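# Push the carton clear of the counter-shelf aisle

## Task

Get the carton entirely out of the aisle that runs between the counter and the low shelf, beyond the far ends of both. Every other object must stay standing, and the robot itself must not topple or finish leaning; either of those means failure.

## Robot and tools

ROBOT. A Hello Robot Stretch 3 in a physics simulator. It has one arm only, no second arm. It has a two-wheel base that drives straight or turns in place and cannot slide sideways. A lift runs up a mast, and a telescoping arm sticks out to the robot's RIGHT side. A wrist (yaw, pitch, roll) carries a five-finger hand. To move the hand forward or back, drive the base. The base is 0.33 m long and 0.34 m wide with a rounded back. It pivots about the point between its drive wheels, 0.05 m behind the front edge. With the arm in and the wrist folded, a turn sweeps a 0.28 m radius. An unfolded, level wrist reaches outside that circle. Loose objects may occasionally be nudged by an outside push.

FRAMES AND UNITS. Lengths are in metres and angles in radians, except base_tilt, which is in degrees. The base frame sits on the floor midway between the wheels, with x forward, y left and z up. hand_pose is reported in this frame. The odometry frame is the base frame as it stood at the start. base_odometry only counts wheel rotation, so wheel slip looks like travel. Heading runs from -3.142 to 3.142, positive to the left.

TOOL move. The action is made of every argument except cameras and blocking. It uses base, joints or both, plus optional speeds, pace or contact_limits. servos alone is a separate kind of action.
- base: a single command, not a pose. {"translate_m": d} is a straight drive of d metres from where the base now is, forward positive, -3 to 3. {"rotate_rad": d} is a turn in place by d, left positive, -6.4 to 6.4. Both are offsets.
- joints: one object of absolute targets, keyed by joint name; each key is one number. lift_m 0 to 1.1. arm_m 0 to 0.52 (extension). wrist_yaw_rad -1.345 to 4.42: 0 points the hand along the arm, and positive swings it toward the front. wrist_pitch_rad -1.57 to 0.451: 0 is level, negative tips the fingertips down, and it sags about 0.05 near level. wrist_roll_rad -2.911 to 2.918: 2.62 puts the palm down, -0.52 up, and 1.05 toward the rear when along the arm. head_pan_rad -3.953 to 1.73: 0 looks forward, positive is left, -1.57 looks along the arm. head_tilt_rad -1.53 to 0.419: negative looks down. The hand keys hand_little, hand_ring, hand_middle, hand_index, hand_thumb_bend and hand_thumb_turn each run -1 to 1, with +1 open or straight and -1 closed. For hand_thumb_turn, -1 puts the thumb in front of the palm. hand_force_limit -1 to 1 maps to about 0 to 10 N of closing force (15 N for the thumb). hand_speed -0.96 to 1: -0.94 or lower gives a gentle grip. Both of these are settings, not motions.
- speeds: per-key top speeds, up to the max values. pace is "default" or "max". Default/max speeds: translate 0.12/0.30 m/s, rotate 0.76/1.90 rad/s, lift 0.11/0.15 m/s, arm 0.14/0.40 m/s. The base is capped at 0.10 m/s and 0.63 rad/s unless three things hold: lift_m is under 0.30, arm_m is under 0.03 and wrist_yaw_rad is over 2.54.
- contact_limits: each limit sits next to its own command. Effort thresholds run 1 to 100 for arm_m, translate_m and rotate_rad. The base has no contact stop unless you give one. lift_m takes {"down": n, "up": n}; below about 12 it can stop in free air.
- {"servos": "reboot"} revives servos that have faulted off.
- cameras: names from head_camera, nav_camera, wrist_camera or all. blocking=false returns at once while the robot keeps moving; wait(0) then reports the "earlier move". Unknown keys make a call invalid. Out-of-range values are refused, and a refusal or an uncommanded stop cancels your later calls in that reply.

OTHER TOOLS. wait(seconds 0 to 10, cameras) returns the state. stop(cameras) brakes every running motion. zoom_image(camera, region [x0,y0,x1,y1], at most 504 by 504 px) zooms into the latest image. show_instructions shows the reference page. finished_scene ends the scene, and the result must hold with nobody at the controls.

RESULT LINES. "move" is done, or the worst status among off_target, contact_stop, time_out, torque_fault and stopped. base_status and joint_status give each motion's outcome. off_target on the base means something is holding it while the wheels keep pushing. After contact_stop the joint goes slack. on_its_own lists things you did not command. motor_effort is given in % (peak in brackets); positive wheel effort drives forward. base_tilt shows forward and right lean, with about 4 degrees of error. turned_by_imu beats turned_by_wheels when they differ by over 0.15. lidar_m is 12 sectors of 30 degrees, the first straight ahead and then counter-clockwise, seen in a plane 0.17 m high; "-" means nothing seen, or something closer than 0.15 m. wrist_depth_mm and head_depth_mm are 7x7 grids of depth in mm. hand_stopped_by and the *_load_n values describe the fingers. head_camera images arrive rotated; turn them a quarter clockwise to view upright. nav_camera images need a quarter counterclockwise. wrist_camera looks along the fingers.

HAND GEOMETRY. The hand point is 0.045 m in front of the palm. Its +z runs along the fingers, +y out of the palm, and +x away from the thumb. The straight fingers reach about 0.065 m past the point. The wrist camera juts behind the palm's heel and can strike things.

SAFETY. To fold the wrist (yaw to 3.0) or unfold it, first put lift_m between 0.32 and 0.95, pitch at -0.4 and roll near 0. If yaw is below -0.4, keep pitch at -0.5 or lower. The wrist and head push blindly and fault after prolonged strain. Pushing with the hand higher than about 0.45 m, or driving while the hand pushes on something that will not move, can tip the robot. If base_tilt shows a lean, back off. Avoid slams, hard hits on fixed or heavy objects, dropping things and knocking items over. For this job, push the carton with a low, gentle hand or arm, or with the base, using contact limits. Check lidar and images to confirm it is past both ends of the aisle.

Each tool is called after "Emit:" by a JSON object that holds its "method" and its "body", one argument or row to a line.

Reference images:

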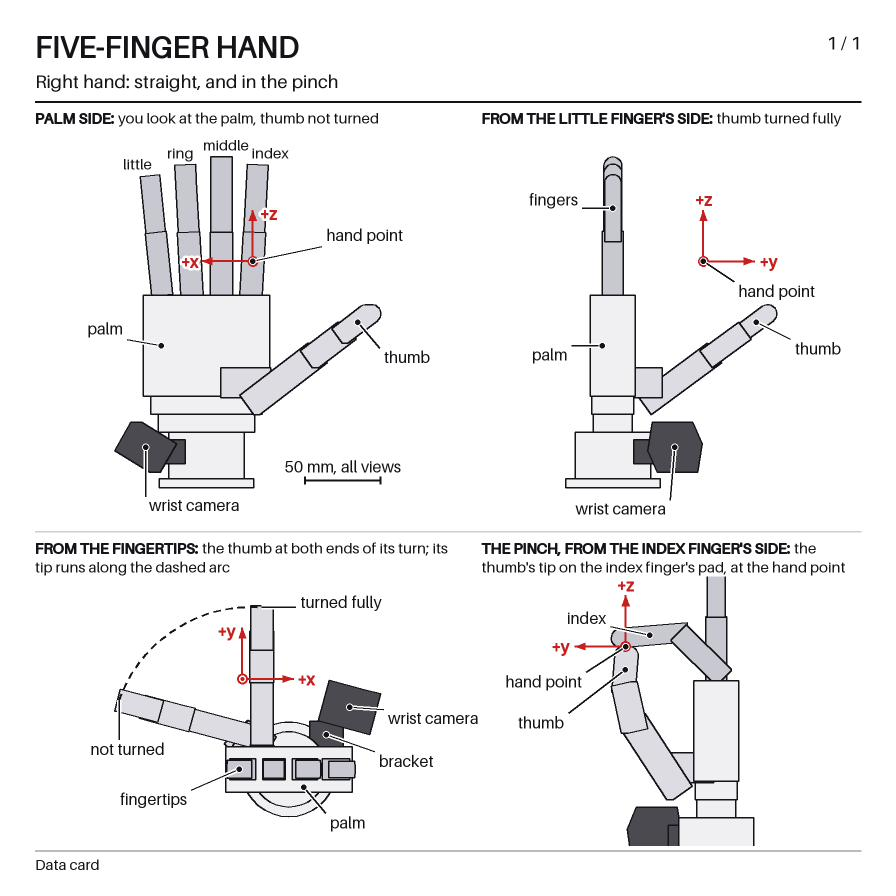

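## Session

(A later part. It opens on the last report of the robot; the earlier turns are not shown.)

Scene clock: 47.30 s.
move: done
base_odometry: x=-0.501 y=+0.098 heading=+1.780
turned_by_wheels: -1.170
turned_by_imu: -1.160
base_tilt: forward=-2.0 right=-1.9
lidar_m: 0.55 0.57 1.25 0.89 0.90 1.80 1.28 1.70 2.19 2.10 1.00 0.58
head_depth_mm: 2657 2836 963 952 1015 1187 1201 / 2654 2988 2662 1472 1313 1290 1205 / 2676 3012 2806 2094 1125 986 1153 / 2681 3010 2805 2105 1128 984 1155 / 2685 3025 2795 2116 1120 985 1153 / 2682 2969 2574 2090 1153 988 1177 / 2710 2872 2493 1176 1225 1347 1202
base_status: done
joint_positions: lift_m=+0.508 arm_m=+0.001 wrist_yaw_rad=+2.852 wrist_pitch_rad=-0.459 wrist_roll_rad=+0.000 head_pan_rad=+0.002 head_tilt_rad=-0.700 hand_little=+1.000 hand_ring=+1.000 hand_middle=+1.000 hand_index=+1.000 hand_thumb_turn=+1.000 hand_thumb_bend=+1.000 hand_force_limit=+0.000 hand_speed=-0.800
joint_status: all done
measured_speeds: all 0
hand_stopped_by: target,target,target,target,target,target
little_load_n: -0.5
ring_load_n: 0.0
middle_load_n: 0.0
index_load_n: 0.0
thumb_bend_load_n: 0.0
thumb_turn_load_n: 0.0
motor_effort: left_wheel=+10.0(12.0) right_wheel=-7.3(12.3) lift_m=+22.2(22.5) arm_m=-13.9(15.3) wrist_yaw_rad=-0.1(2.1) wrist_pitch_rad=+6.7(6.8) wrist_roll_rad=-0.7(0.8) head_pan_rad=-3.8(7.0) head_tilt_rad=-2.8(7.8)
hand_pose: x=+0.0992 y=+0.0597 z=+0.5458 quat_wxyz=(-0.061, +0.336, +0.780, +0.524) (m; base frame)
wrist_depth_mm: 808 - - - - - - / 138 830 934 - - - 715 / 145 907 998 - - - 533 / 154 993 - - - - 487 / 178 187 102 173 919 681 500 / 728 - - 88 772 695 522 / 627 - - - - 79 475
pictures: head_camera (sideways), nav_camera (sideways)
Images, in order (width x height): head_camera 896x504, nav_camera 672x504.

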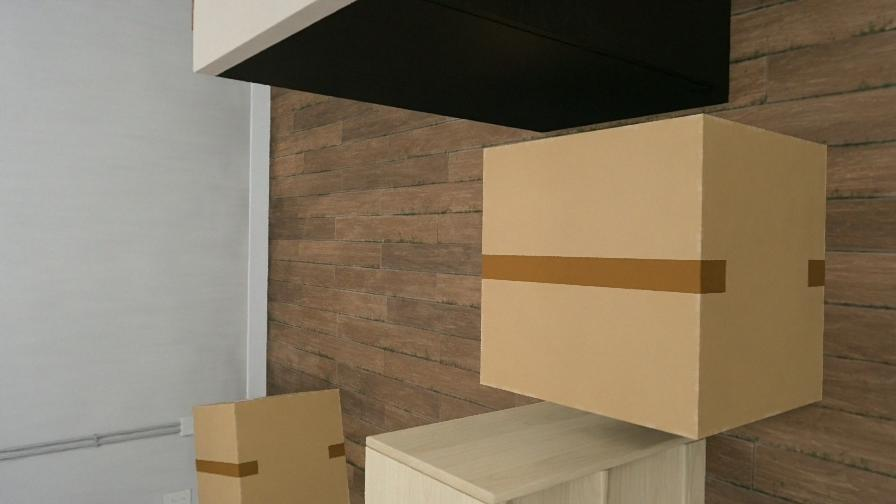

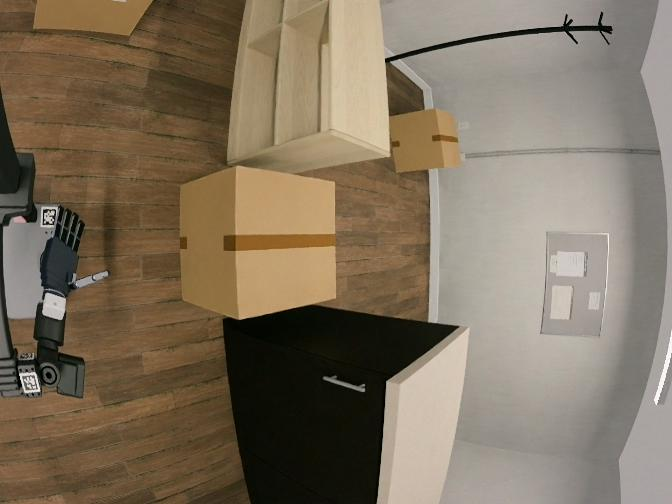

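Emit:
{"method": "move", "body": {
  "base": {"rotate_rad": 0.3},
  "joints": {"lift_m": 0.56}
}}

Emit:
{"method": "move", "body": {
  "base": {"translate_m": 0.21}
}}

Emit:
{"method": "move", "body": {
  "base": {"rotate_rad": -0.31},
  "cameras": ["nav_camera","head_camera"]
}}

Scene clock: 53.67 s.
move: done
base_odometry: x=-0.501 y=+0.098 heading=+2.079
turned_by_wheels: +0.300
turned_by_imu: +0.298
base_tilt: forward=-1.9 right=-1.9
lidar_m: 0.55 1.25 0.89 0.89 1.92 1.28 1.72 1.71 2.10 1.34 0.79 0.55
head_depth_mm: 2564 2864 2821 2107 1128 942 1063 / 2646 2957 2826 2103 1129 963 1101 / 2749 3003 2665 2101 1125 983 1146 / 2815 2778 2579 1884 1126 1012 1179 / 2909 3167 2610 1185 1336 1339 1198 / 2906 3183 2772 1219 1492 1400 1202 / 2487 2578 1446 1377 1541 1400 1195
base_status: done
joint_positions: lift_m=+0.560 arm_m=+0.001 wrist_yaw_rad=+2.852 wrist_pitch_rad=-0.460 wrist_roll_rad=+0.000 head_pan_rad=+0.000 head_tilt_rad=-0.700 hand_little=+1.000 hand_ring=+1.000 hand_middle=+1.000 hand_index=+1.000 hand_thumb_turn=+1.000 hand_thumb_bend=+1.000 hand_force_limit=+0.000 hand_speed=-0.800
joint_status: all done
measured_speeds: all 0
hand_stopped_by: target,target,target,target,target,target
little_load_n: 0.0
ring_load_n: 0.0
middle_load_n: 0.0
index_load_n: 0.0
thumb_bend_load_n: 0.0
thumb_turn_load_n: 0.0
motor_effort: left_wheel=-9.0(12.7) right_wheel=+6.5(9.4) lift_m=+40.8(44.4) arm_m=-14.1(14.4) wrist_yaw_rad=+0.2(2.0) wrist_pitch_rad=+7.0(7.1) wrist_roll_rad=-0.8(0.8) head_pan_rad=-3.3(4.4) head_tilt_rad=-2.3(3.3)
hand_pose: x=+0.0992 y=+0.0596 z=+0.5978 quat_wxyz=(-0.061, +0.336, +0.781, +0.523) (m; base frame)
wrist_depth_mm: - - - - - - 981 / 137 - 942 940 - - - / 145 - - - - - 929 / 156 - - - - - - / 179 188 102 172 985 - 922 / 759 - - 88 818 870 785 / 692 - - - - 79 514
pictures: none

Scene clock: 56.90 s.
move: done
base_odometry: x=-0.603 y=+0.281 heading=+2.079
turned_by_wheels: +0.000
turned_by_imu: -0.001
base_tilt: forward=-1.9 right=-1.9
lidar_m: 0.35 0.41 0.85 0.84 1.85 1.48 1.92 1.89 2.17 0.95 0.40 0.35
head_depth_mm: 2400 2681 2795 2110 1692 939 808 / 2471 2749 2798 2109 1698 941 807 / 2549 2817 2661 2099 1130 939 807 / 2605 2798 2414 2022 1340 942 839 / 2704 2964 2467 1091 1031 1223 938 / 2755 3005 2778 1092 1156 1307 1195 / 2396 2558 2550 1090 1187 1348 1193
base_status: done
joint_positions: lift_m=+0.560 arm_m=+0.001 wrist_yaw_rad=+2.852 wrist_pitch_rad=-0.460 wrist_roll_rad=+0.000 head_pan_rad=+0.000 head_tilt_rad=-0.700 hand_little=+1.000 hand_ring=+1.000 hand_middle=+1.000 hand_index=+1.000 hand_thumb_turn=+1.000 hand_thumb_bend=+1.000 hand_force_limit=+0.000 hand_speed=-0.800
joint_status: not commanded
measured_speeds: all 0
hand_stopped_by: target,target,target,target,target,target
little_load_n: 0.0
ring_load_n: 0.0
middle_load_n: 0.0
index_load_n: 0.0
thumb_bend_load_n: 0.0
thumb_turn_load_n: 0.0
motor_effort: left_wheel=+2.7(9.8) right_wheel=+4.3(10.8) lift_m=+36.9(40.8) arm_m=-14.6(15.2) wrist_yaw_rad=+1.5(1.8) wrist_pitch_rad=+6.9(7.1) wrist_roll_rad=-0.8(0.9) head_pan_rad=-3.3(4.7) head_tilt_rad=-2.3(3.2)
hand_pose: x=+0.0992 y=+0.0596 z=+0.5978 quat_wxyz=(-0.061, +0.336, +0.781, +0.523) (m; base frame)
wrist_depth_mm: - - - - - 958 888 / 137 875 901 - - - - / 145 936 978 - - - 857 / 155 982 - - - - 679 / 179 187 102 172 981 914 564 / 768 - - 88 829 808 353 / 672 - - - - 79 308
pictures: none

Scene clock: 58.47 s.
move: done
base_odometry: x=-0.603 y=+0.281 heading=+1.770
turned_by_wheels: -0.310
turned_by_imu: -0.307
base_tilt: forward=-1.9 right=-1.9
lidar_m: 0.35 0.36 1.09 0.84 0.86 2.01 1.48 1.90 2.26 2.17 0.71 0.37
head_depth_mm: 2488 2725 1105 1100 1090 1082 1080 / 2485 2777 2797 2109 1373 940 823 / 2499 2785 2814 2093 1122 941 823 / 2495 2802 2787 2105 1123 940 821 / 2506 2790 2777 2092 1127 938 821 / 2514 2750 2446 2099 1353 961 821 / 2497 2703 2301 1130 992 1071 1187
base_status: done
joint_positions: lift_m=+0.560 arm_m=+0.001 wrist_yaw_rad=+2.852 wrist_pitch_rad=-0.460 wrist_roll_rad=+0.000 head_pan_rad=+0.000 head_tilt_rad=-0.700 hand_little=+1.000 hand_ring=+1.000 hand_middle=+1.000 hand_index=+1.000 hand_thumb_turn=+1.000 hand_thumb_bend=+1.000 hand_force_limit=+0.000 hand_speed=-0.800
joint_status: not commanded
measured_speeds: all 0
hand_stopped_by: target,target,target,target,target,target
little_load_n: 0.0
ring_load_n: 0.0
middle_load_n: 0.0
index_load_n: 0.0
thumb_bend_load_n: 0.0
thumb_turn_load_n: 0.0
motor_effort: left_wheel=+7.3(11.2) right_wheel=-9.6(11.5) lift_m=+35.0(36.9) arm_m=-14.4(15.5) wrist_yaw_rad=+0.2(2.3) wrist_pitch_rad=+7.0(7.0) wrist_roll_rad=-0.8(0.8) head_pan_rad=-3.9(4.1) head_tilt_rad=-1.9(2.3)
hand_pose: x=+0.0992 y=+0.0596 z=+0.5978 quat_wxyz=(-0.061, +0.336, +0.781, +0.523) (m; base frame)
wrist_depth_mm: - - - - - 798 562 / 137 824 - - - - 595 / 144 835 - - - 758 698 / 156 913 - - - 483 489 / 181 188 102 173 950 420 390 / 772 - - 88 572 439 339 / 679 - - - - 79 297
pictures: head_camera (sideways), nav_camera (sideways)
Images, in order (width x height): head_camera 896x504, nav_camera 672x504.

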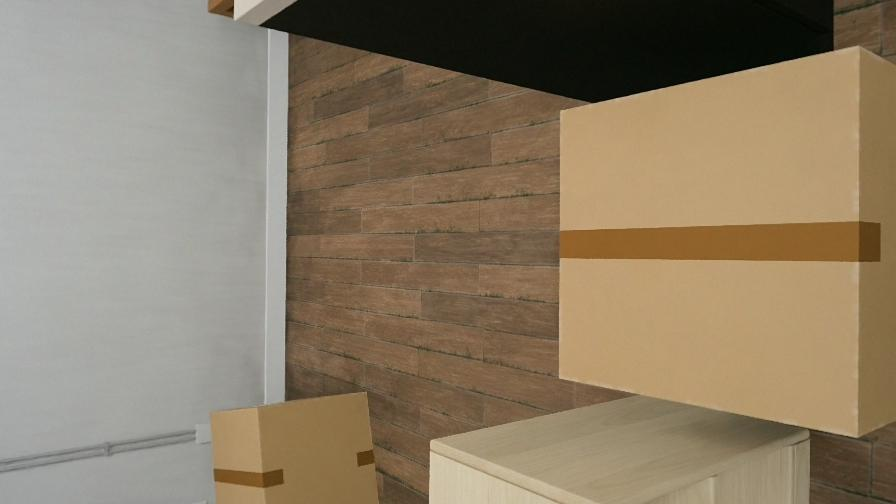

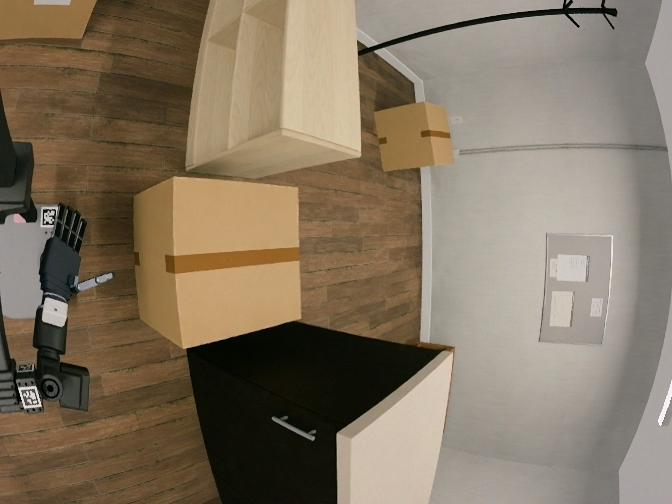

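Emit:
{"method": "zoom_image", "body": {
  "camera": "head_camera",
  "region": [150, 0, 450, 200]
}}

Emit:
{"method": "zoom_image", "body": {
  "camera": "nav_camera",
  "region": [380, 280, 520, 420]
}}

Scaled by 1.680 from the camera's 896x504 image, which has a finer 1280x720 frame.

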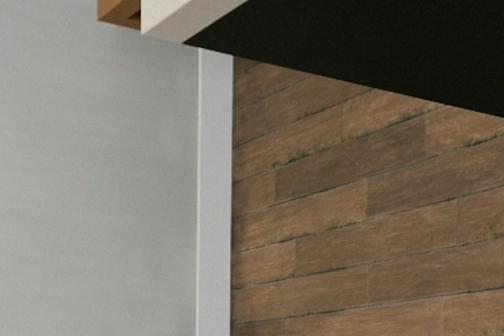

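Scaled by 3.600 from the camera's 672x504 image, which has a finer 792x594 frame.

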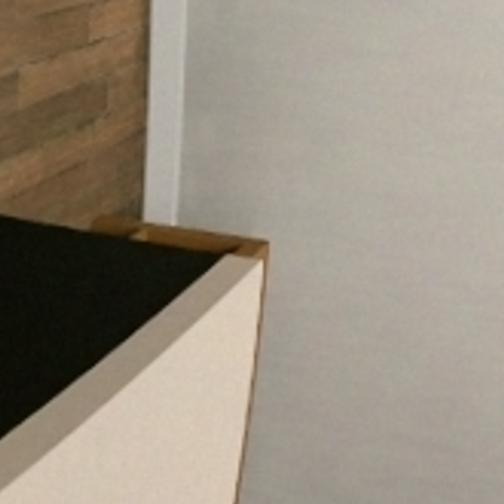

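Emit:
{"method": "move", "body": {
  "base": {"translate_m": 0.28}
}}

Emit:
{"method": "move", "body": {
  "base": {"translate_m": 0.15},
  "speeds": {"translate_m": 0.04},
  "cameras": ["nav_camera","head_camera"]
}}

Scene clock: 65.40 s.
move: done
base_odometry: x=-0.658 y=+0.555 heading=+1.770
turned_by_wheels: +0.000
turned_by_imu: -0.001
base_tilt: forward=-1.8 right=-2.0
lidar_m: - - 0.15 1.56 0.98 2.19 1.77 2.12 2.24 0.92 0.15 -
head_depth_mm: 2226 2505 2661 2101 1060 1049 979 / 2234 2512 2695 2098 1685 1405 806 / 2228 2523 2689 2106 1677 1409 806 / 2245 2513 2705 2094 1679 1401 803 / 2249 2508 2684 2104 1682 1407 805 / 2255 2527 2656 2096 1686 1396 801 / 2235 2474 2043 2095 1674 1029 968
base_status: done
joint_positions: lift_m=+0.560 arm_m=+0.001 wrist_yaw_rad=+2.852 wrist_pitch_rad=-0.460 wrist_roll_rad=+0.000 head_pan_rad=+0.000 head_tilt_rad=-0.700 hand_little=+1.000 hand_ring=+1.000 hand_middle=+1.000 hand_index=+1.000 hand_thumb_turn=+1.000 hand_thumb_bend=+1.000 hand_force_limit=+0.000 hand_speed=-0.800
joint_status: not commanded
measured_speeds: all 0
hand_stopped_by: target,target,target,target,target,target
little_load_n: 0.0
ring_load_n: 0.0
middle_load_n: 0.0
index_load_n: 0.0
thumb_bend_load_n: -0.5
thumb_turn_load_n: 0.0
motor_effort: left_wheel=+7.1(12.5) right_wheel=+0.6(7.9) lift_m=+27.0(31.6) arm_m=-13.6(14.6) wrist_yaw_rad=-0.1(1.9) wrist_pitch_rad=+6.9(7.1) wrist_roll_rad=-0.8(0.8) head_pan_rad=-2.7(4.0) head_tilt_rad=-0.7(1.8)
hand_pose: x=+0.0992 y=+0.0596 z=+0.5978 quat_wxyz=(-0.061, +0.336, +0.781, +0.523) (m; base frame)
wrist_depth_mm: - - - 997 530 500 - / 137 - - - 484 517 - / 145 - - - 547 600 - / 155 - - - 580 483 - / 180 186 101 172 376 384 399 / 791 - - 88 319 323 322 / 686 - - - - 79 265
pictures: none

Scene clock: 69.77 s.
move: off_target
base_odometry: x=-0.688 y=+0.702 heading=+1.770
turned_by_wheels: +0.000
turned_by_imu: +0.044
base_tilt: forward=-2.0 right=-1.7
lidar_m: - - 0.15 0.19 0.92 2.29 1.79 2.13 2.24 0.19 0.15 -
head_depth_mm: 2186 2448 2669 2123 1687 1132 983 / 2191 2454 2670 2110 1685 1408 807 / 2213 2475 2662 2112 1681 1405 804 / 2212 2481 2702 2097 1679 1401 804 / 2239 2505 2690 2093 1682 1407 805 / 2249 2514 2273 2091 1681 1403 806 / 2252 2501 2053 2101 1627 962 971
base_status: translate_m off_target (by the wheels' count: +0.1496 of +0.1500)
joint_positions: lift_m=+0.560 arm_m=+0.001 wrist_yaw_rad=+2.852 wrist_pitch_rad=-0.460 wrist_roll_rad=+0.000 head_pan_rad=+0.000 head_tilt_rad=-0.700 hand_little=+1.000 hand_ring=+1.000 hand_middle=+1.000 hand_index=+1.000 hand_thumb_turn=+1.000 hand_thumb_bend=+1.000 hand_force_limit=+0.000 hand_speed=-0.800
joint_status: not commanded
measured_speeds: all 0
hand_stopped_by: target,target,target,target,target,target
little_load_n: 0.0
ring_load_n: 0.0
middle_load_n: 0.0
index_load_n: 0.0
thumb_bend_load_n: 0.0
thumb_turn_load_n: 0.0
on_its_own: left_wheel is at rest, and its effort (+59.2) is outside its rest range (-21 to +21); right_wheel is at rest, and its effort (+43.1) is outside its rest range (-21 to +21)
motor_effort: left_wheel=+59.2(61.3) right_wheel=+43.1(45.8) lift_m=+21.6(26.9) arm_m=-13.4(14.6) wrist_yaw_rad=-1.4(1.7) wrist_pitch_rad=+6.9(7.0) wrist_roll_rad=-0.7(0.9) head_pan_rad=-2.4(4.0) head_tilt_rad=-0.1(1.5)
hand_pose: x=+0.0992 y=+0.0596 z=+0.5978 quat_wxyz=(-0.061, +0.336, +0.781, +0.523) (m; base frame)
wrist_depth_mm: - - - 984 531 499 - / 137 - - - 469 498 - / 145 - - - 525 565 - / 155 - - - 558 577 - / 180 187 102 173 378 380 396 / 782 - - 88 318 322 325 / 674 - - - - 79 269
pictures: head_camera (sideways), nav_camera (sideways)
Images, in order (width x height): head_camera 896x504, nav_camera 672x504.

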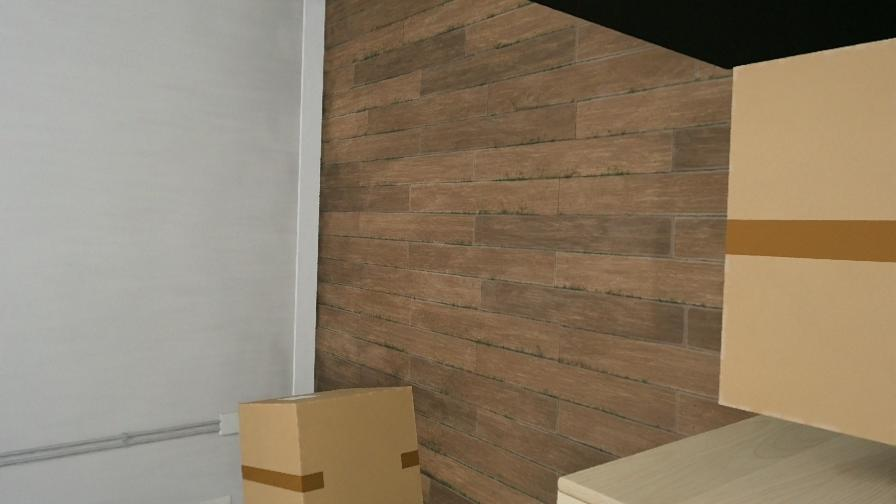

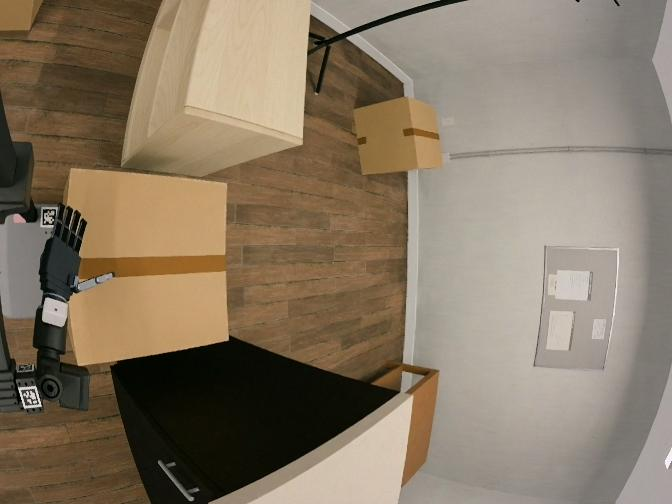

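Emit:
{"method": "move", "body": {
  "base": {"translate_m": 0.1},
  "cameras": ["nav_camera","head_camera"]
}}

Scene clock: 74.20 s.
move: off_target
base_odometry: x=-0.707 y=+0.800 heading=+1.771
turned_by_wheels: +0.001
turned_by_imu: -0.001
base_tilt: forward=-1.9 right=-1.9
lidar_m: - - 0.15 0.19 0.91 2.28 1.78 2.13 2.23 0.19 0.15 -
head_depth_mm: 2188 2436 2697 2111 1686 1126 975 / 2200 2466 2686 2117 1691 1410 808 / 2216 2464 2674 2105 1690 1404 807 / 2226 2486 2684 2088 1689 1404 807 / 2230 2496 2691 2097 1688 1405 804 / 2242 2521 2321 2109 1680 1409 804 / 2255 2483 2054 2097 1676 963 973
base_status: translate_m off_target (by the wheels' count: +0.0996 of +0.1000)
joint_positions: lift_m=+0.560 arm_m=+0.001 wrist_yaw_rad=+2.852 wrist_pitch_rad=-0.460 wrist_roll_rad=+0.000 head_pan_rad=+0.000 head_tilt_rad=-0.700 hand_little=+1.000 hand_ring=+1.000 hand_middle=+1.000 hand_index=+1.000 hand_thumb_turn=+1.000 hand_thumb_bend=+1.000 hand_force_limit=+0.000 hand_speed=-0.800
joint_status: not commanded
measured_speeds: all 0
hand_stopped_by: target,target,target,target,target,target
little_load_n: 0.0
ring_load_n: 0.0
middle_load_n: 0.0
index_load_n: 0.0
thumb_bend_load_n: 0.0
thumb_turn_load_n: 0.0
on_its_own: left_wheel is at rest, and its effort (+61.3) is outside its rest range (-21 to +21); right_wheel is at rest, and its effort (+40.6) is outside its rest range (-21 to +21)
motor_effort: left_wheel=+61.3(61.6) right_wheel=+40.6(45.7) lift_m=+21.5(21.5) arm_m=-13.9(14.2) wrist_yaw_rad=+0.2(1.4) wrist_pitch_rad=+7.0(7.1) wrist_roll_rad=-0.8(0.8) head_pan_rad=-2.1(3.4) head_tilt_rad=+0.6(0.7)
hand_pose: x=+0.0992 y=+0.0595 z=+0.5977 quat_wxyz=(-0.061, +0.336, +0.781, +0.523) (m; base frame)
wrist_depth_mm: - - - - 536 494 - / 137 - - - 468 497 - / 144 - - - 519 586 - / 156 - - - 570 586 - / 178 188 102 172 378 384 392 / 796 - - 88 320 323 326 / 674 - - - - 79 265
pictures: head_camera (sideways), nav_camera (sideways)
Images, in order (width x height): head_camera 896x504, nav_camera 672x504.

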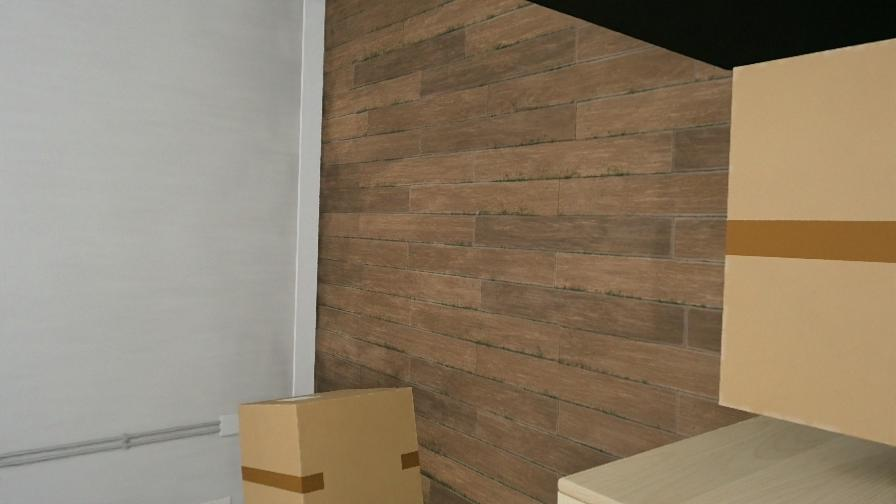

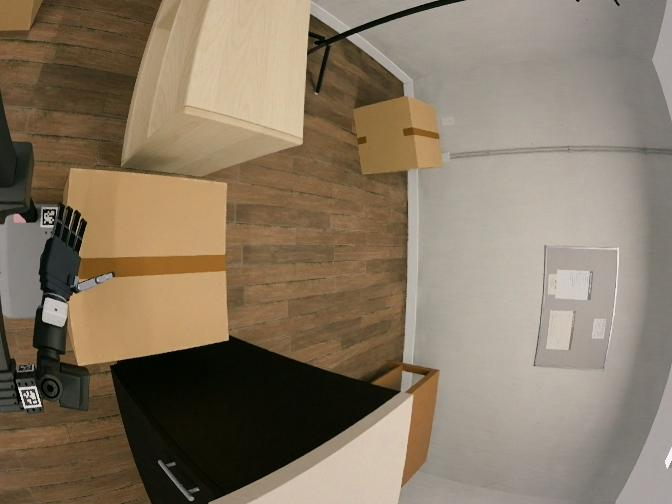

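Emit:
{"method": "move", "body": {
  "base": {"translate_m": -0.3},
  "cameras": ["nav_camera","head_camera"]
}}

Scene clock: 84.43 s.
move: done
base_odometry: x=-0.648 y=+0.506 heading=+1.771
turned_by_wheels: +0.000
turned_by_imu: +0.001
base_tilt: forward=-1.9 right=-1.9
lidar_m: 0.35 0.36 1.10 0.86 0.88 1.99 1.49 1.89 2.22 1.83 0.68 0.36
head_depth_mm: 2464 2758 2685 1187 1160 1122 1037 / 2460 2755 2815 2119 1477 939 812 / 2477 2777 2793 2103 1126 939 822 / 2487 2816 2828 2099 1121 941 821 / 2502 2807 2799 2099 1123 939 821 / 2522 2751 2377 2095 1267 985 821 / 2531 2752 2309 1092 957 1094 1199
base_status: done
joint_positions: lift_m=+0.560 arm_m=+0.001 wrist_yaw_rad=+2.852 wrist_pitch_rad=-0.460 wrist_roll_rad=+0.000 head_pan_rad=+0.000 head_tilt_rad=-0.700 hand_little=+1.000 hand_ring=+1.000 hand_middle=+1.000 hand_index=+1.000 hand_thumb_turn=+1.000 hand_thumb_bend=+1.000 hand_force_limit=+0.000 hand_speed=-0.800
joint_status: not commanded
measured_speeds: all 0
hand_stopped_by: target,target,target,target,target,target
little_load_n: 0.0
ring_load_n: 0.0
middle_load_n: 0.0
index_load_n: 0.0
thumb_bend_load_n: 0.0
thumb_turn_load_n: 0.0
motor_effort: left_wheel=-3.5(57.9) right_wheel=-5.9(38.1) lift_m=+30.6(30.6) arm_m=-13.5(14.7) wrist_yaw_rad=+0.0(1.8) wrist_pitch_rad=+6.9(7.0) wrist_roll_rad=-0.8(0.8) head_pan_rad=-0.5(3.0) head_tilt_rad=+0.8(1.6)
hand_pose: x=+0.0992 y=+0.0595 z=+0.5977 quat_wxyz=(-0.061, +0.336, +0.781, +0.523) (m; base frame)
wrist_depth_mm: - - - - - - 561 / 137 838 - - - - 574 / 144 827 - - - 805 667 / 156 925 - - - 641 488 / 178 188 101 174 949 428 393 / 778 - - 88 599 449 335 / 670 - - - - 79 292
pictures: head_camera (sideways), nav_camera (sideways)
Images, in order (width x height): head_camera 896x504, nav_camera 672x504.

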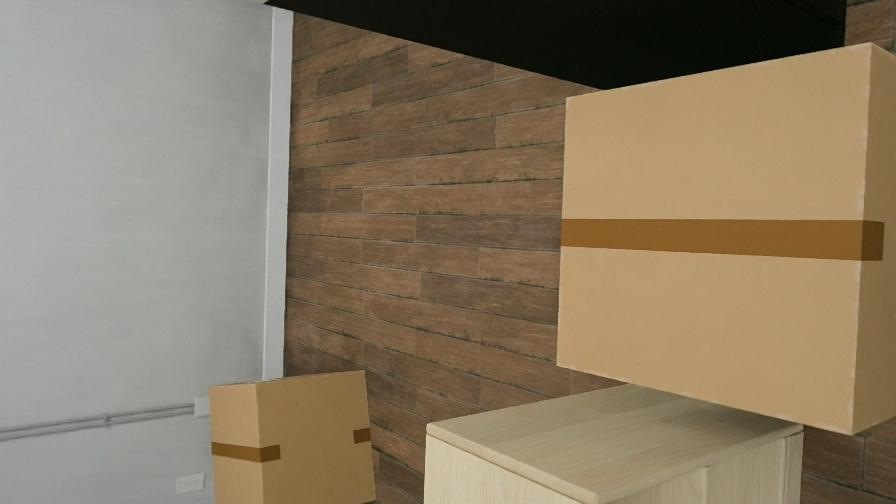

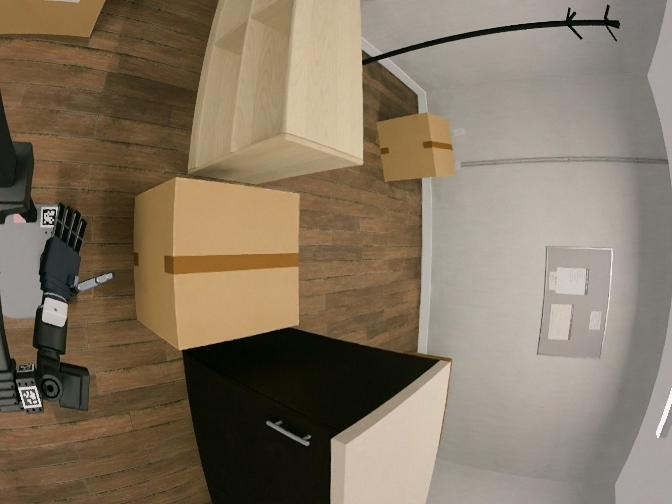

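Emit:
{"method": "move", "body": {
  "base": {"rotate_rad": 3.105}
}}

Emit:
{"method": "move", "body": {
  "joints": {"lift_m": 0.36, "head_pan_rad": -3.14, "head_tilt_rad": -0.7},
  "cameras": ["nav_camera","head_camera"]
}}

Scene clock: 92.07 s.
move: done
base_odometry: x=-0.648 y=+0.506 heading=-1.408
turned_by_wheels: +3.105
turned_by_imu: +3.084
base_tilt: forward=-2.0 right=-2.0
lidar_m: 1.49 1.89 2.23 2.06 0.70 0.37 0.35 0.36 1.10 0.86 0.87 2.01
head_depth_mm: 1658 1852 2106 2115 1694 1410 1205 / 1657 1849 2112 2097 1690 1406 1203 / 1663 1299 2116 2111 1684 1404 1206 / 1662 1298 2039 2023 1690 1407 1201 / 1668 1295 2136 2089 1684 1405 1204 / 1660 1287 2131 2096 1677 1401 1202 / 1654 1288 2142 2087 1679 1395 1200
base_status: done
joint_positions: lift_m=+0.560 arm_m=+0.001 wrist_yaw_rad=+2.852 wrist_pitch_rad=-0.460 wrist_roll_rad=+0.000 head_pan_rad=+0.000 head_tilt_rad=-0.700 hand_little=+1.000 hand_ring=+1.000 hand_middle=+1.000 hand_index=+1.000 hand_thumb_turn=+1.000 hand_thumb_bend=+1.000 hand_force_limit=+0.000 hand_speed=-0.800
joint_status: not commanded
measured_speeds: all 0
hand_stopped_by: target,target,target,target,target,target
little_load_n: 0.0
ring_load_n: 0.0
middle_load_n: 0.0
index_load_n: 0.0
thumb_bend_load_n: 0.0
thumb_turn_load_n: 0.0
motor_effort: left_wheel=-8.2(13.5) right_wheel=+5.8(11.2) lift_m=+40.6(40.6) arm_m=-13.9(15.5) wrist_yaw_rad=-0.2(2.5) wrist_pitch_rad=+6.8(7.1) wrist_roll_rad=-0.7(0.8) head_pan_rad=-1.2(2.9) head_tilt_rad=+2.1(2.6)
hand_pose: x=+0.0992 y=+0.0595 z=+0.5977 quat_wxyz=(-0.061, +0.336, +0.781, +0.523) (m; base frame)
wrist_depth_mm: - - - - - - - / 137 - - - - - - / 144 - - - - - - / 156 - - - - - - / 176 188 101 174 997 - - / 798 - - 88 828 848 882 / 666 - - - - 79 703
pictures: none

Scene clock: 95.07 s.
move: done
base_odometry: x=-0.648 y=+0.506 heading=-1.408
turned_by_wheels: +0.000
turned_by_imu: +0.000
base_tilt: forward=-1.9 right=-2.0
lidar_m: 1.48 1.89 2.23 2.06 0.70 0.36 0.35 0.36 1.10 0.86 0.87 2.01
head_depth_mm: 2475 2750 1079 1070 1063 1052 1138 / 2500 2809 2776 2107 1339 961 829 / 2483 2799 2783 2104 1126 939 829 / 2503 2808 2806 2098 1124 938 829 / 2506 2841 2781 2090 1127 939 831 / 2504 2795 2474 2088 1281 960 831 / 2519 2749 2312 1128 1023 1101 1197
base_status: not commanded
joint_positions: lift_m=+0.360 arm_m=+0.001 wrist_yaw_rad=+2.852 wrist_pitch_rad=-0.460 wrist_roll_rad=+0.000 head_pan_rad=-3.148 head_tilt_rad=-0.700 hand_little=+1.000 hand_ring=+1.000 hand_middle=+1.000 hand_index=+1.000 hand_thumb_turn=+1.000 hand_thumb_bend=+1.000 hand_force_limit=+0.000 hand_speed=-0.800
joint_status: all done
measured_speeds: translate_m=+0.000 rotate_rad=+0.000 lift_m=+0.000 arm_m=+0.000 wrist_yaw_rad=+0.000 wrist_pitch_rad=+0.000 wrist_roll_rad=+0.000 head_pan_rad=+0.024 head_tilt_rad=+0.000
hand_stopped_by: target,target,target,target,target,target
little_load_n: 0.0
ring_load_n: 0.0
middle_load_n: 0.0
index_load_n: 0.0
thumb_bend_load_n: 0.0
thumb_turn_load_n: 0.0
motor_effort: left_wheel=-8.1(9.4) right_wheel=+6.0(6.4) lift_m=+19.3(39.2) arm_m=-13.7(14.8) wrist_yaw_rad=-0.6(1.9) wrist_pitch_rad=+6.9(7.1) wrist_roll_rad=-0.7(0.8) head_pan_rad=+4.0(7.2) head_tilt_rad=+2.4(5.9)
hand_pose: x=+0.0992 y=+0.0595 z=+0.3978 quat_wxyz=(-0.061, +0.336, +0.781, +0.523) (m; base frame)
wrist_depth_mm: - - - - - - - / 137 - - - - - - / 145 - - - - - - / 155 752 868 844 871 901 921 / 179 188 102 172 706 720 745 / 545 - - 88 591 583 605 / 485 - - - - 79 492
pictures: head_camera (sideways), nav_camera (sideways)
Images, in order (width x height): head_camera 896x504, nav_camera 672x504.

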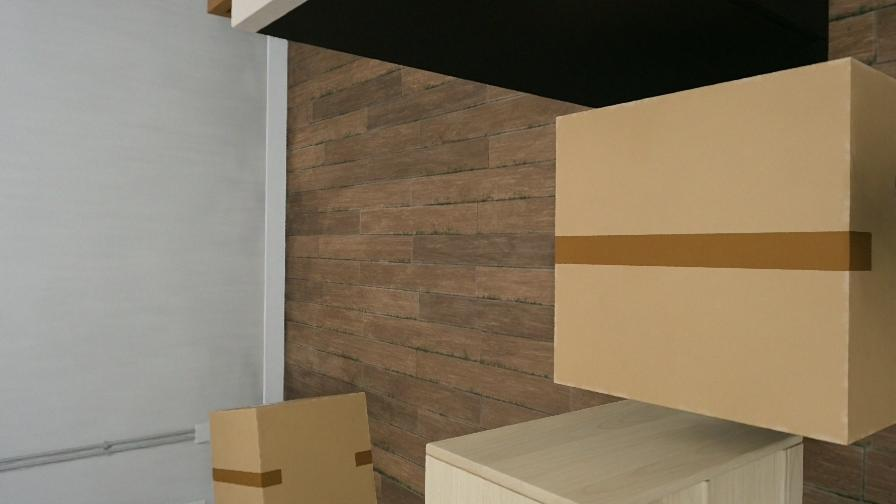

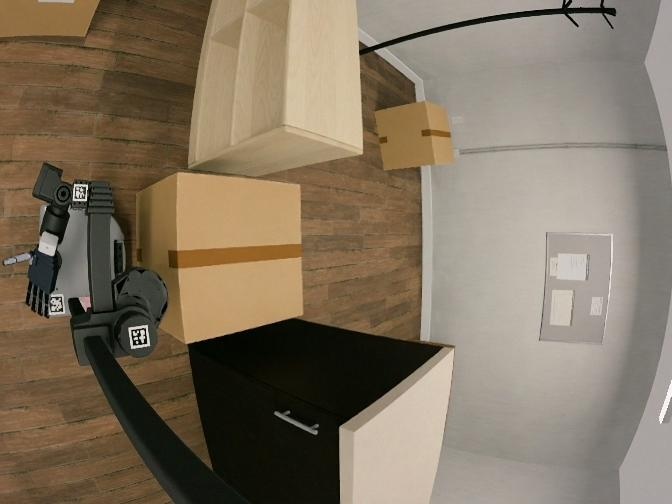

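Emit:
{"method": "move", "body": {
  "base": {"translate_m": -0.06}
}}

Emit:
{"method": "move", "body": {
  "base": {"translate_m": -0.12},
  "speeds": {"translate_m": 0.05},
  "cameras": ["nav_camera","head_camera"]
}}

Scene clock: 99.73 s.
move: done
base_odometry: x=-0.658 y=+0.565 heading=-1.408
turned_by_wheels: +0.000
turned_by_imu: +0.000
base_tilt: forward=-1.8 right=-1.8
lidar_m: 1.54 1.94 2.24 1.81 0.61 0.30 0.29 0.30 1.07 0.86 0.88 2.07
head_depth_mm: 2429 2711 2573 1088 1074 1066 1006 / 2450 2754 2805 2104 1492 940 806 / 2441 2735 2765 2109 1679 936 807 / 2461 2740 2795 2099 1685 939 803 / 2460 2757 2799 2082 1677 940 805 / 2452 2711 2451 2104 1678 959 805 / 2477 2684 2258 1956 1010 1024 1153
base_status: done
joint_positions: lift_m=+0.360 arm_m=+0.001 wrist_yaw_rad=+2.852 wrist_pitch_rad=-0.460 wrist_roll_rad=+0.000 head_pan_rad=-3.140 head_tilt_rad=-0.700 hand_little=+1.000 hand_ring=+1.000 hand_middle=+1.000 hand_index=+1.000 hand_thumb_turn=+1.000 hand_thumb_bend=+1.000 hand_force_limit=+0.000 hand_speed=-0.800
joint_status: not commanded
measured_speeds: all 0
hand_stopped_by: target,target,target,target,target,target
little_load_n: 0.0
ring_load_n: 0.0
middle_load_n: 0.0
index_load_n: 0.0
thumb_bend_load_n: 0.0
thumb_turn_load_n: 0.0
motor_effort: left_wheel=-6.1(11.3) right_wheel=-4.5(8.6) lift_m=+19.8(20.1) arm_m=-11.8(13.7) wrist_yaw_rad=-0.5(1.8) wrist_pitch_rad=+6.9(7.0) wrist_roll_rad=-0.8(0.9) head_pan_rad=+3.7(4.6) head_tilt_rad=+2.5(3.6)
hand_pose: x=+0.0992 y=+0.0595 z=+0.3978 quat_wxyz=(-0.061, +0.336, +0.781, +0.523) (m; base frame)
wrist_depth_mm: - - - - - - - / 137 - - - - - - / 145 - - - - - - / 156 758 848 848 888 871 890 / 178 188 101 172 704 729 745 / 544 - - 88 586 587 607 / 475 - - - - 79 495
pictures: none

Scene clock: 102.83 s.
move: off_target
base_odometry: x=-0.677 y=+0.683 heading=-1.408
turned_by_wheels: +0.000
turned_by_imu: +0.001
base_tilt: forward=-1.9 right=-1.9
lidar_m: 1.67 2.04 2.22 1.30 0.46 0.29 0.27 0.28 1.02 0.88 0.89 2.20
head_depth_mm: 2320 2613 2691 1915 1076 1056 979 / 2344 2622 2776 2102 1691 943 806 / 2326 2622 2794 2100 1687 942 806 / 2352 2624 2795 2105 1690 941 804 / 2328 2630 2792 2091 1680 937 806 / 2362 2638 2556 2101 1686 963 806 / 2354 2595 2157 2097 1010 1025 1033
base_status: translate_m off_target (by the wheels' count: -0.1197 of -0.1200)
joint_positions: lift_m=+0.360 arm_m=+0.001 wrist_yaw_rad=+2.852 wrist_pitch_rad=-0.461 wrist_roll_rad=+0.000 head_pan_rad=-3.139 head_tilt_rad=-0.698 hand_little=+1.000 hand_ring=+1.000 hand_middle=+1.000 hand_index=+1.000 hand_thumb_turn=+1.000 hand_thumb_bend=+1.000 hand_force_limit=+0.000 hand_speed=-0.800
joint_status: not commanded
measured_speeds: all 0
hand_stopped_by: target,target,target,target,target,target
little_load_n: 0.0
ring_load_n: 0.0
middle_load_n: 0.0
index_load_n: 0.0
thumb_bend_load_n: 0.0
thumb_turn_load_n: 0.0
on_its_own: left_wheel is at rest, and its effort (-34.3) is outside its rest range (-21 to +21); right_wheel is at rest, and its effort (-33.8) is outside its rest range (-21 to +21)
motor_effort: left_wheel=-34.3(37.5) right_wheel=-33.8(39.9) lift_m=+20.3(20.4) arm_m=-11.6(13.2) wrist_yaw_rad=+0.1(1.6) wrist_pitch_rad=+7.0(7.1) wrist_roll_rad=-0.7(0.8) head_pan_rad=+2.7(4.6) head_tilt_rad=-1.8(3.3)
hand_pose: x=+0.0991 y=+0.0595 z=+0.3977 quat_wxyz=(-0.061, +0.336, +0.781, +0.523) (m; base frame)
wrist_depth_mm: - - - - - - - / 137 - - - - - - / 145 - - - - - - / 155 746 879 863 850 865 903 / 175 189 102 174 707 711 742 / 535 - - 88 583 617 613 / 472 - - - - 79 492
pictures: head_camera (sideways), nav_camera (sideways)
Images, in order (width x height): head_camera 896x504, nav_camera 672x504.

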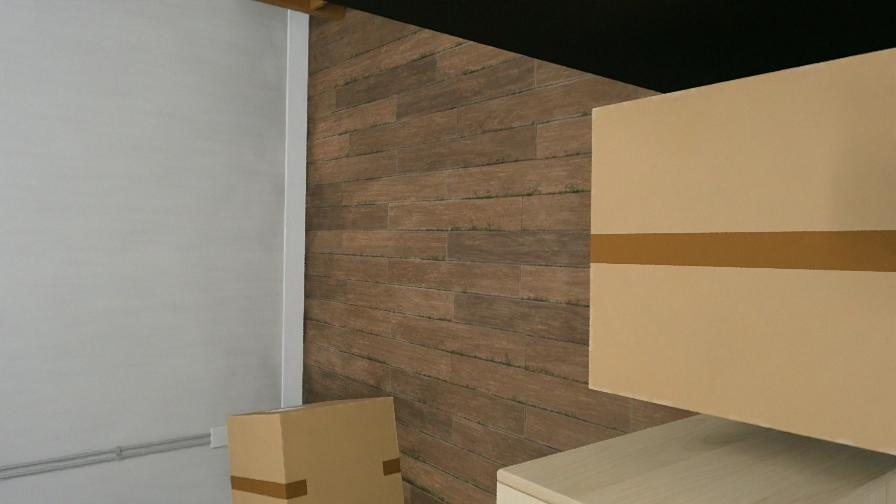

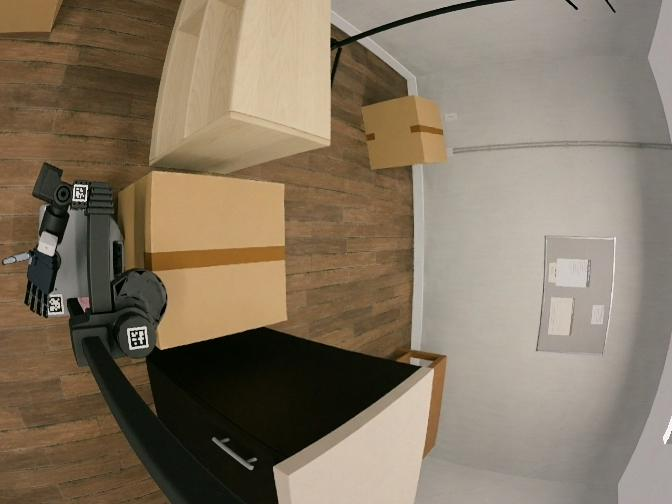

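Emit:
{"method": "move", "body": {
  "base": {"translate_m": -0.2},
  "speeds": {"translate_m": 0.07},
  "cameras": ["head_camera"]
}}

Scene clock: 107.90 s.
move: off_target
base_odometry: x=-0.709 y=+0.880 heading=-1.408
turned_by_wheels: +0.000
turned_by_imu: +0.002
base_tilt: forward=-1.8 right=-1.8
lidar_m: 1.87 2.20 2.24 0.44 0.36 0.29 0.27 0.28 0.40 0.96 0.95 1.17
head_depth_mm: 2142 2406 2619 2106 1686 1046 971 / 2147 2414 2632 2099 1689 962 807 / 2147 2415 2655 2110 1685 939 806 / 2159 2424 2673 2110 1679 941 804 / 2171 2436 2673 2101 1689 939 805 / 2156 2430 2619 2103 1684 961 805 / 2178 2441 1992 2062 1681 1365 983
base_status: translate_m off_target (by the wheels' count: -0.1997 of -0.2000)
joint_positions: lift_m=+0.360 arm_m=+0.001 wrist_yaw_rad=+2.852 wrist_pitch_rad=-0.461 wrist_roll_rad=+0.000 head_pan_rad=-3.139 head_tilt_rad=-0.700 hand_little=+1.000 hand_ring=+1.000 hand_middle=+1.000 hand_index=+1.000 hand_thumb_turn=+1.000 hand_thumb_bend=+1.000 hand_force_limit=+0.000 hand_speed=-0.800
joint_status: not commanded
measured_speeds: all 0
hand_stopped_by: target,target,target,target,target,target
little_load_n: 0.0
ring_load_n: 0.0
middle_load_n: 0.0
index_load_n: 0.0
thumb_bend_load_n: 0.0
thumb_turn_load_n: 0.0
on_its_own: left_wheel is at rest, and its effort (-31.3) is outside its rest range (-21 to +21); right_wheel is at rest, and its effort (-36.3) is outside its rest range (-21 to +21)
motor_effort: left_wheel=-31.3(41.0) right_wheel=-36.3(39.7) lift_m=+20.7(20.9) arm_m=-10.4(12.4) wrist_yaw_rad=+1.0(1.8) wrist_pitch_rad=+6.9(7.1) wrist_roll_rad=-0.8(0.9) head_pan_rad=+0.1(2.5) head_tilt_rad=-4.6(5.4)
hand_pose: x=+0.0991 y=+0.0595 z=+0.3977 quat_wxyz=(-0.061, +0.336, +0.781, +0.523) (m; base frame)
wrist_depth_mm: - - - - - - - / 137 - - - - - - / 145 691 - - - - - / 155 451 848 877 836 909 904 / 172 187 102 173 699 717 721 / - - - 88 598 607 612 / - - - - - 79 502
pictures: head_camera (sideways)
Images, in order (width x height): head_camera 896x504.

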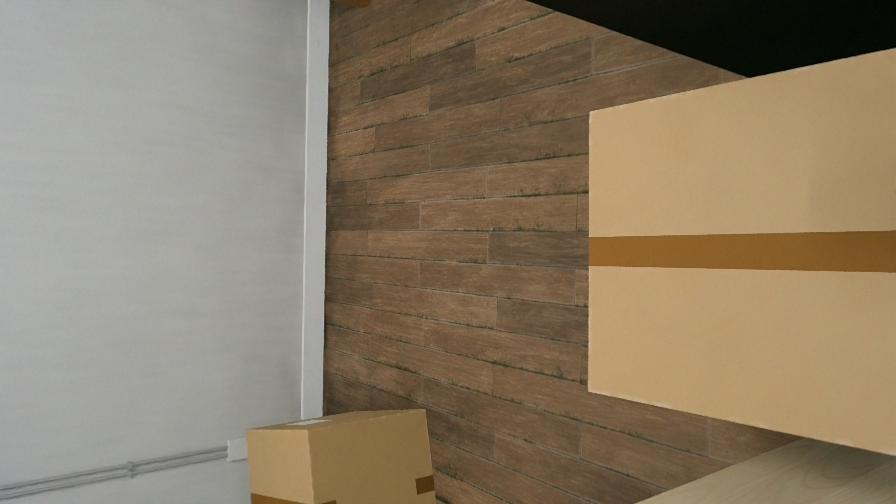

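Emit:
{"method": "move", "body": {
  "base": {"translate_m": -0.3},
  "speeds": {"translate_m": 0.09},
  "cameras": ["head_camera", "nav_camera"]
}}

Scene clock: 112.90 s.
move: off_target
base_odometry: x=-0.758 y=+1.176 heading=-1.408
turned_by_wheels: +0.000
turned_by_imu: +0.002
base_tilt: forward=-1.8 right=-1.9
lidar_m: 2.16 2.46 0.34 0.33 0.34 0.29 0.27 0.28 0.37 0.35 0.36 1.21
head_depth_mm: 1870 2093 2403 2098 1685 1404 1205 / 1866 2090 2404 2108 1689 964 808 / 1889 2103 2395 2099 1685 940 806 / 1877 2114 2413 2106 1685 939 805 / 1887 2117 2429 2107 1685 938 804 / 1900 2126 2427 2098 1676 936 804 / 1906 2141 1939 1866 1683 1396 1197
base_status: translate_m off_target (by the wheels' count: -0.2997 of -0.3000)
joint_positions: lift_m=+0.360 arm_m=+0.001 wrist_yaw_rad=+2.852 wrist_pitch_rad=-0.461 wrist_roll_rad=+0.000 head_pan_rad=-3.139 head_tilt_rad=-0.701 hand_little=+1.000 hand_ring=+1.000 hand_middle=+1.000 hand_index=+1.000 hand_thumb_turn=+1.000 hand_thumb_bend=+1.000 hand_force_limit=+0.000 hand_speed=-0.800
joint_status: not commanded
measured_speeds: all 0
hand_stopped_by: target,target,target,target,target,target
little_load_n: 0.0
ring_load_n: 0.0
middle_load_n: 0.0
index_load_n: 0.0
thumb_bend_load_n: 0.0
thumb_turn_load_n: 0.0
on_its_own: left_wheel is at rest, and its effort (-33.3) is outside its rest range (-21 to +21); right_wheel is at rest, and its effort (-35.4) is outside its rest range (-21 to +21)
motor_effort: left_wheel=-33.3(39.2) right_wheel=-35.4(43.2) lift_m=+21.4(21.4) arm_m=-10.1(11.5) wrist_yaw_rad=+0.2(2.2) wrist_pitch_rad=+7.0(7.1) wrist_roll_rad=-0.8(0.8) head_pan_rad=-1.1(2.2) head_tilt_rad=-2.2(4.5)
hand_pose: x=+0.0991 y=+0.0595 z=+0.3977 quat_wxyz=(-0.061, +0.336, +0.781, +0.523) (m; base frame)
wrist_depth_mm: - - - - - - - / 137 - - - - - - / 144 - - - - - - / 155 170 - 789 845 892 907 / 173 183 102 173 675 693 728 / - - - 88 573 592 603 / - - - - - 79 491
pictures: head_camera (sideways), nav_camera (sideways)
Images, in order (width x height): head_camera 896x504, nav_camera 672x504.

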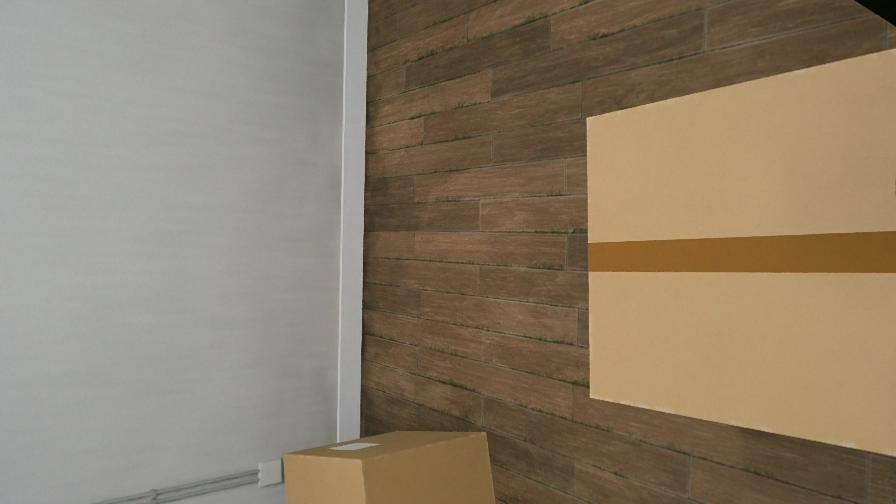

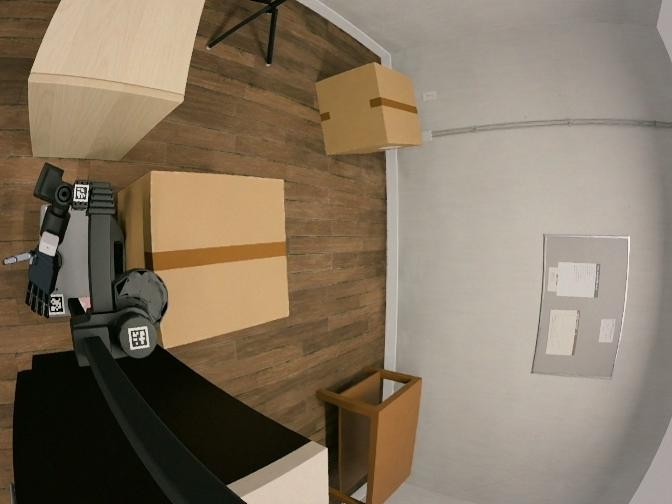

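Emit:
{"method": "move", "body": {
  "joints": {"head_pan_rad": -3.6, "head_tilt_rad": -0.6},
  "cameras": ["head_camera", "nav_camera"]
}}

Scene clock: 114.33 s.
move: done
base_odometry: x=-0.758 y=+1.176 heading=-1.408
turned_by_wheels: +0.000
turned_by_imu: +0.000
base_tilt: forward=-1.9 right=-1.9
lidar_m: 2.16 2.45 0.34 0.33 0.34 0.29 0.27 0.28 0.36 0.35 0.36 1.20
head_depth_mm: 2417 2725 2264 2326 544 535 580 / 2302 2546 2258 2224 614 647 716 / 2183 2451 2245 2123 1855 1499 1232 / 2086 2288 2484 2314 1844 1497 866 / 1983 2180 2404 2422 1847 1029 844 / 1902 2095 2306 2384 1851 1002 845 / 1824 1995 2205 2312 1842 1002 840
base_status: not commanded
joint_positions: lift_m=+0.360 arm_m=+0.001 wrist_yaw_rad=+2.852 wrist_pitch_rad=-0.461 wrist_roll_rad=+0.000 head_pan_rad=-3.613 head_tilt_rad=-0.603 hand_little=+1.000 hand_ring=+1.000 hand_middle=+1.000 hand_index=+1.000 hand_thumb_turn=+1.000 hand_thumb_bend=+1.000 hand_force_limit=+0.000 hand_speed=-0.800
joint_status: all done
measured_speeds: all 0
hand_stopped_by: target,target,target,target,target,target
little_load_n: 0.0
ring_load_n: 0.0
middle_load_n: 0.0
index_load_n: 0.0
thumb_bend_load_n: 0.0
thumb_turn_load_n: 0.0
on_its_own: left_wheel is at rest, and its effort (-33.2) is outside its rest range (-21 to +21); right_wheel is at rest, and its effort (-34.8) is outside its rest range (-21 to +21)
motor_effort: left_wheel=-33.2(34.1) right_wheel=-34.8(35.8) lift_m=+21.3(21.4) arm_m=-9.3(10.3) wrist_yaw_rad=+0.6(1.5) wrist_pitch_rad=+6.9(7.0) wrist_roll_rad=-0.8(1.0) head_pan_rad=-1.9(6.6) head_tilt_rad=+4.1(5.7)
hand_pose: x=+0.0991 y=+0.0595 z=+0.3977 quat_wxyz=(-0.061, +0.336, +0.781, +0.523) (m; base frame)
wrist_depth_mm: - - - - - - - / 138 - - - - - - / 145 - - 989 - - - / 155 170 - 794 867 902 888 / 173 184 101 173 716 710 743 / - - - 88 586 613 617 / - - - - - 79 487
pictures: head_camera (sideways), nav_camera (sideways)
Images, in order (width x height): head_camera 896x504, nav_camera 672x504.

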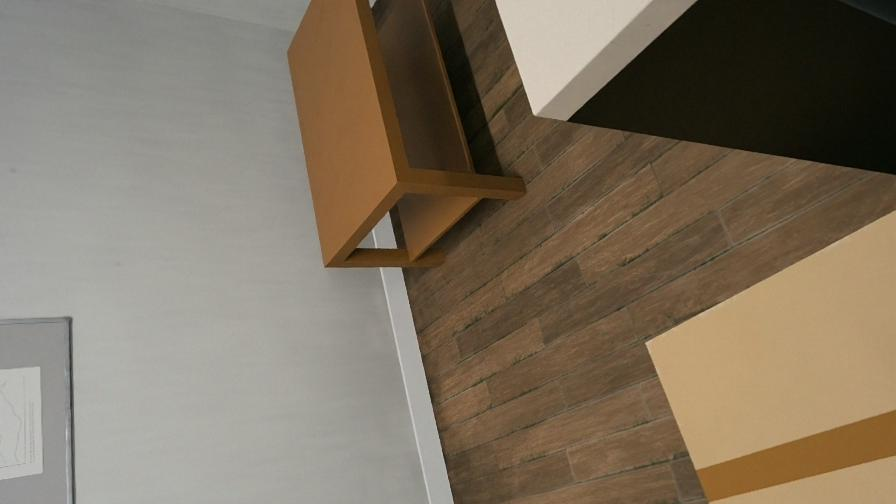

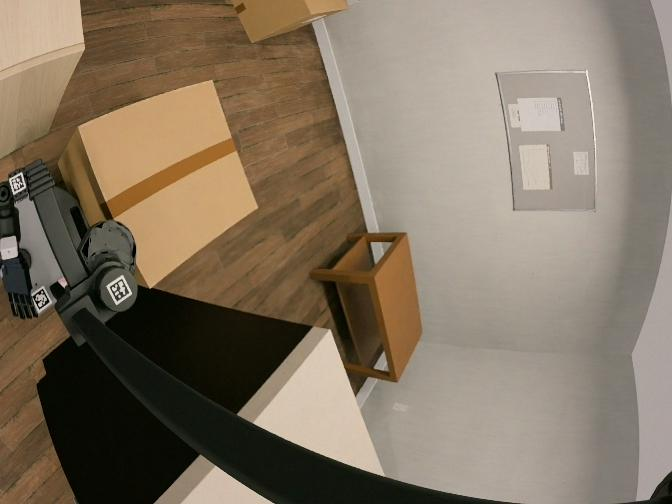

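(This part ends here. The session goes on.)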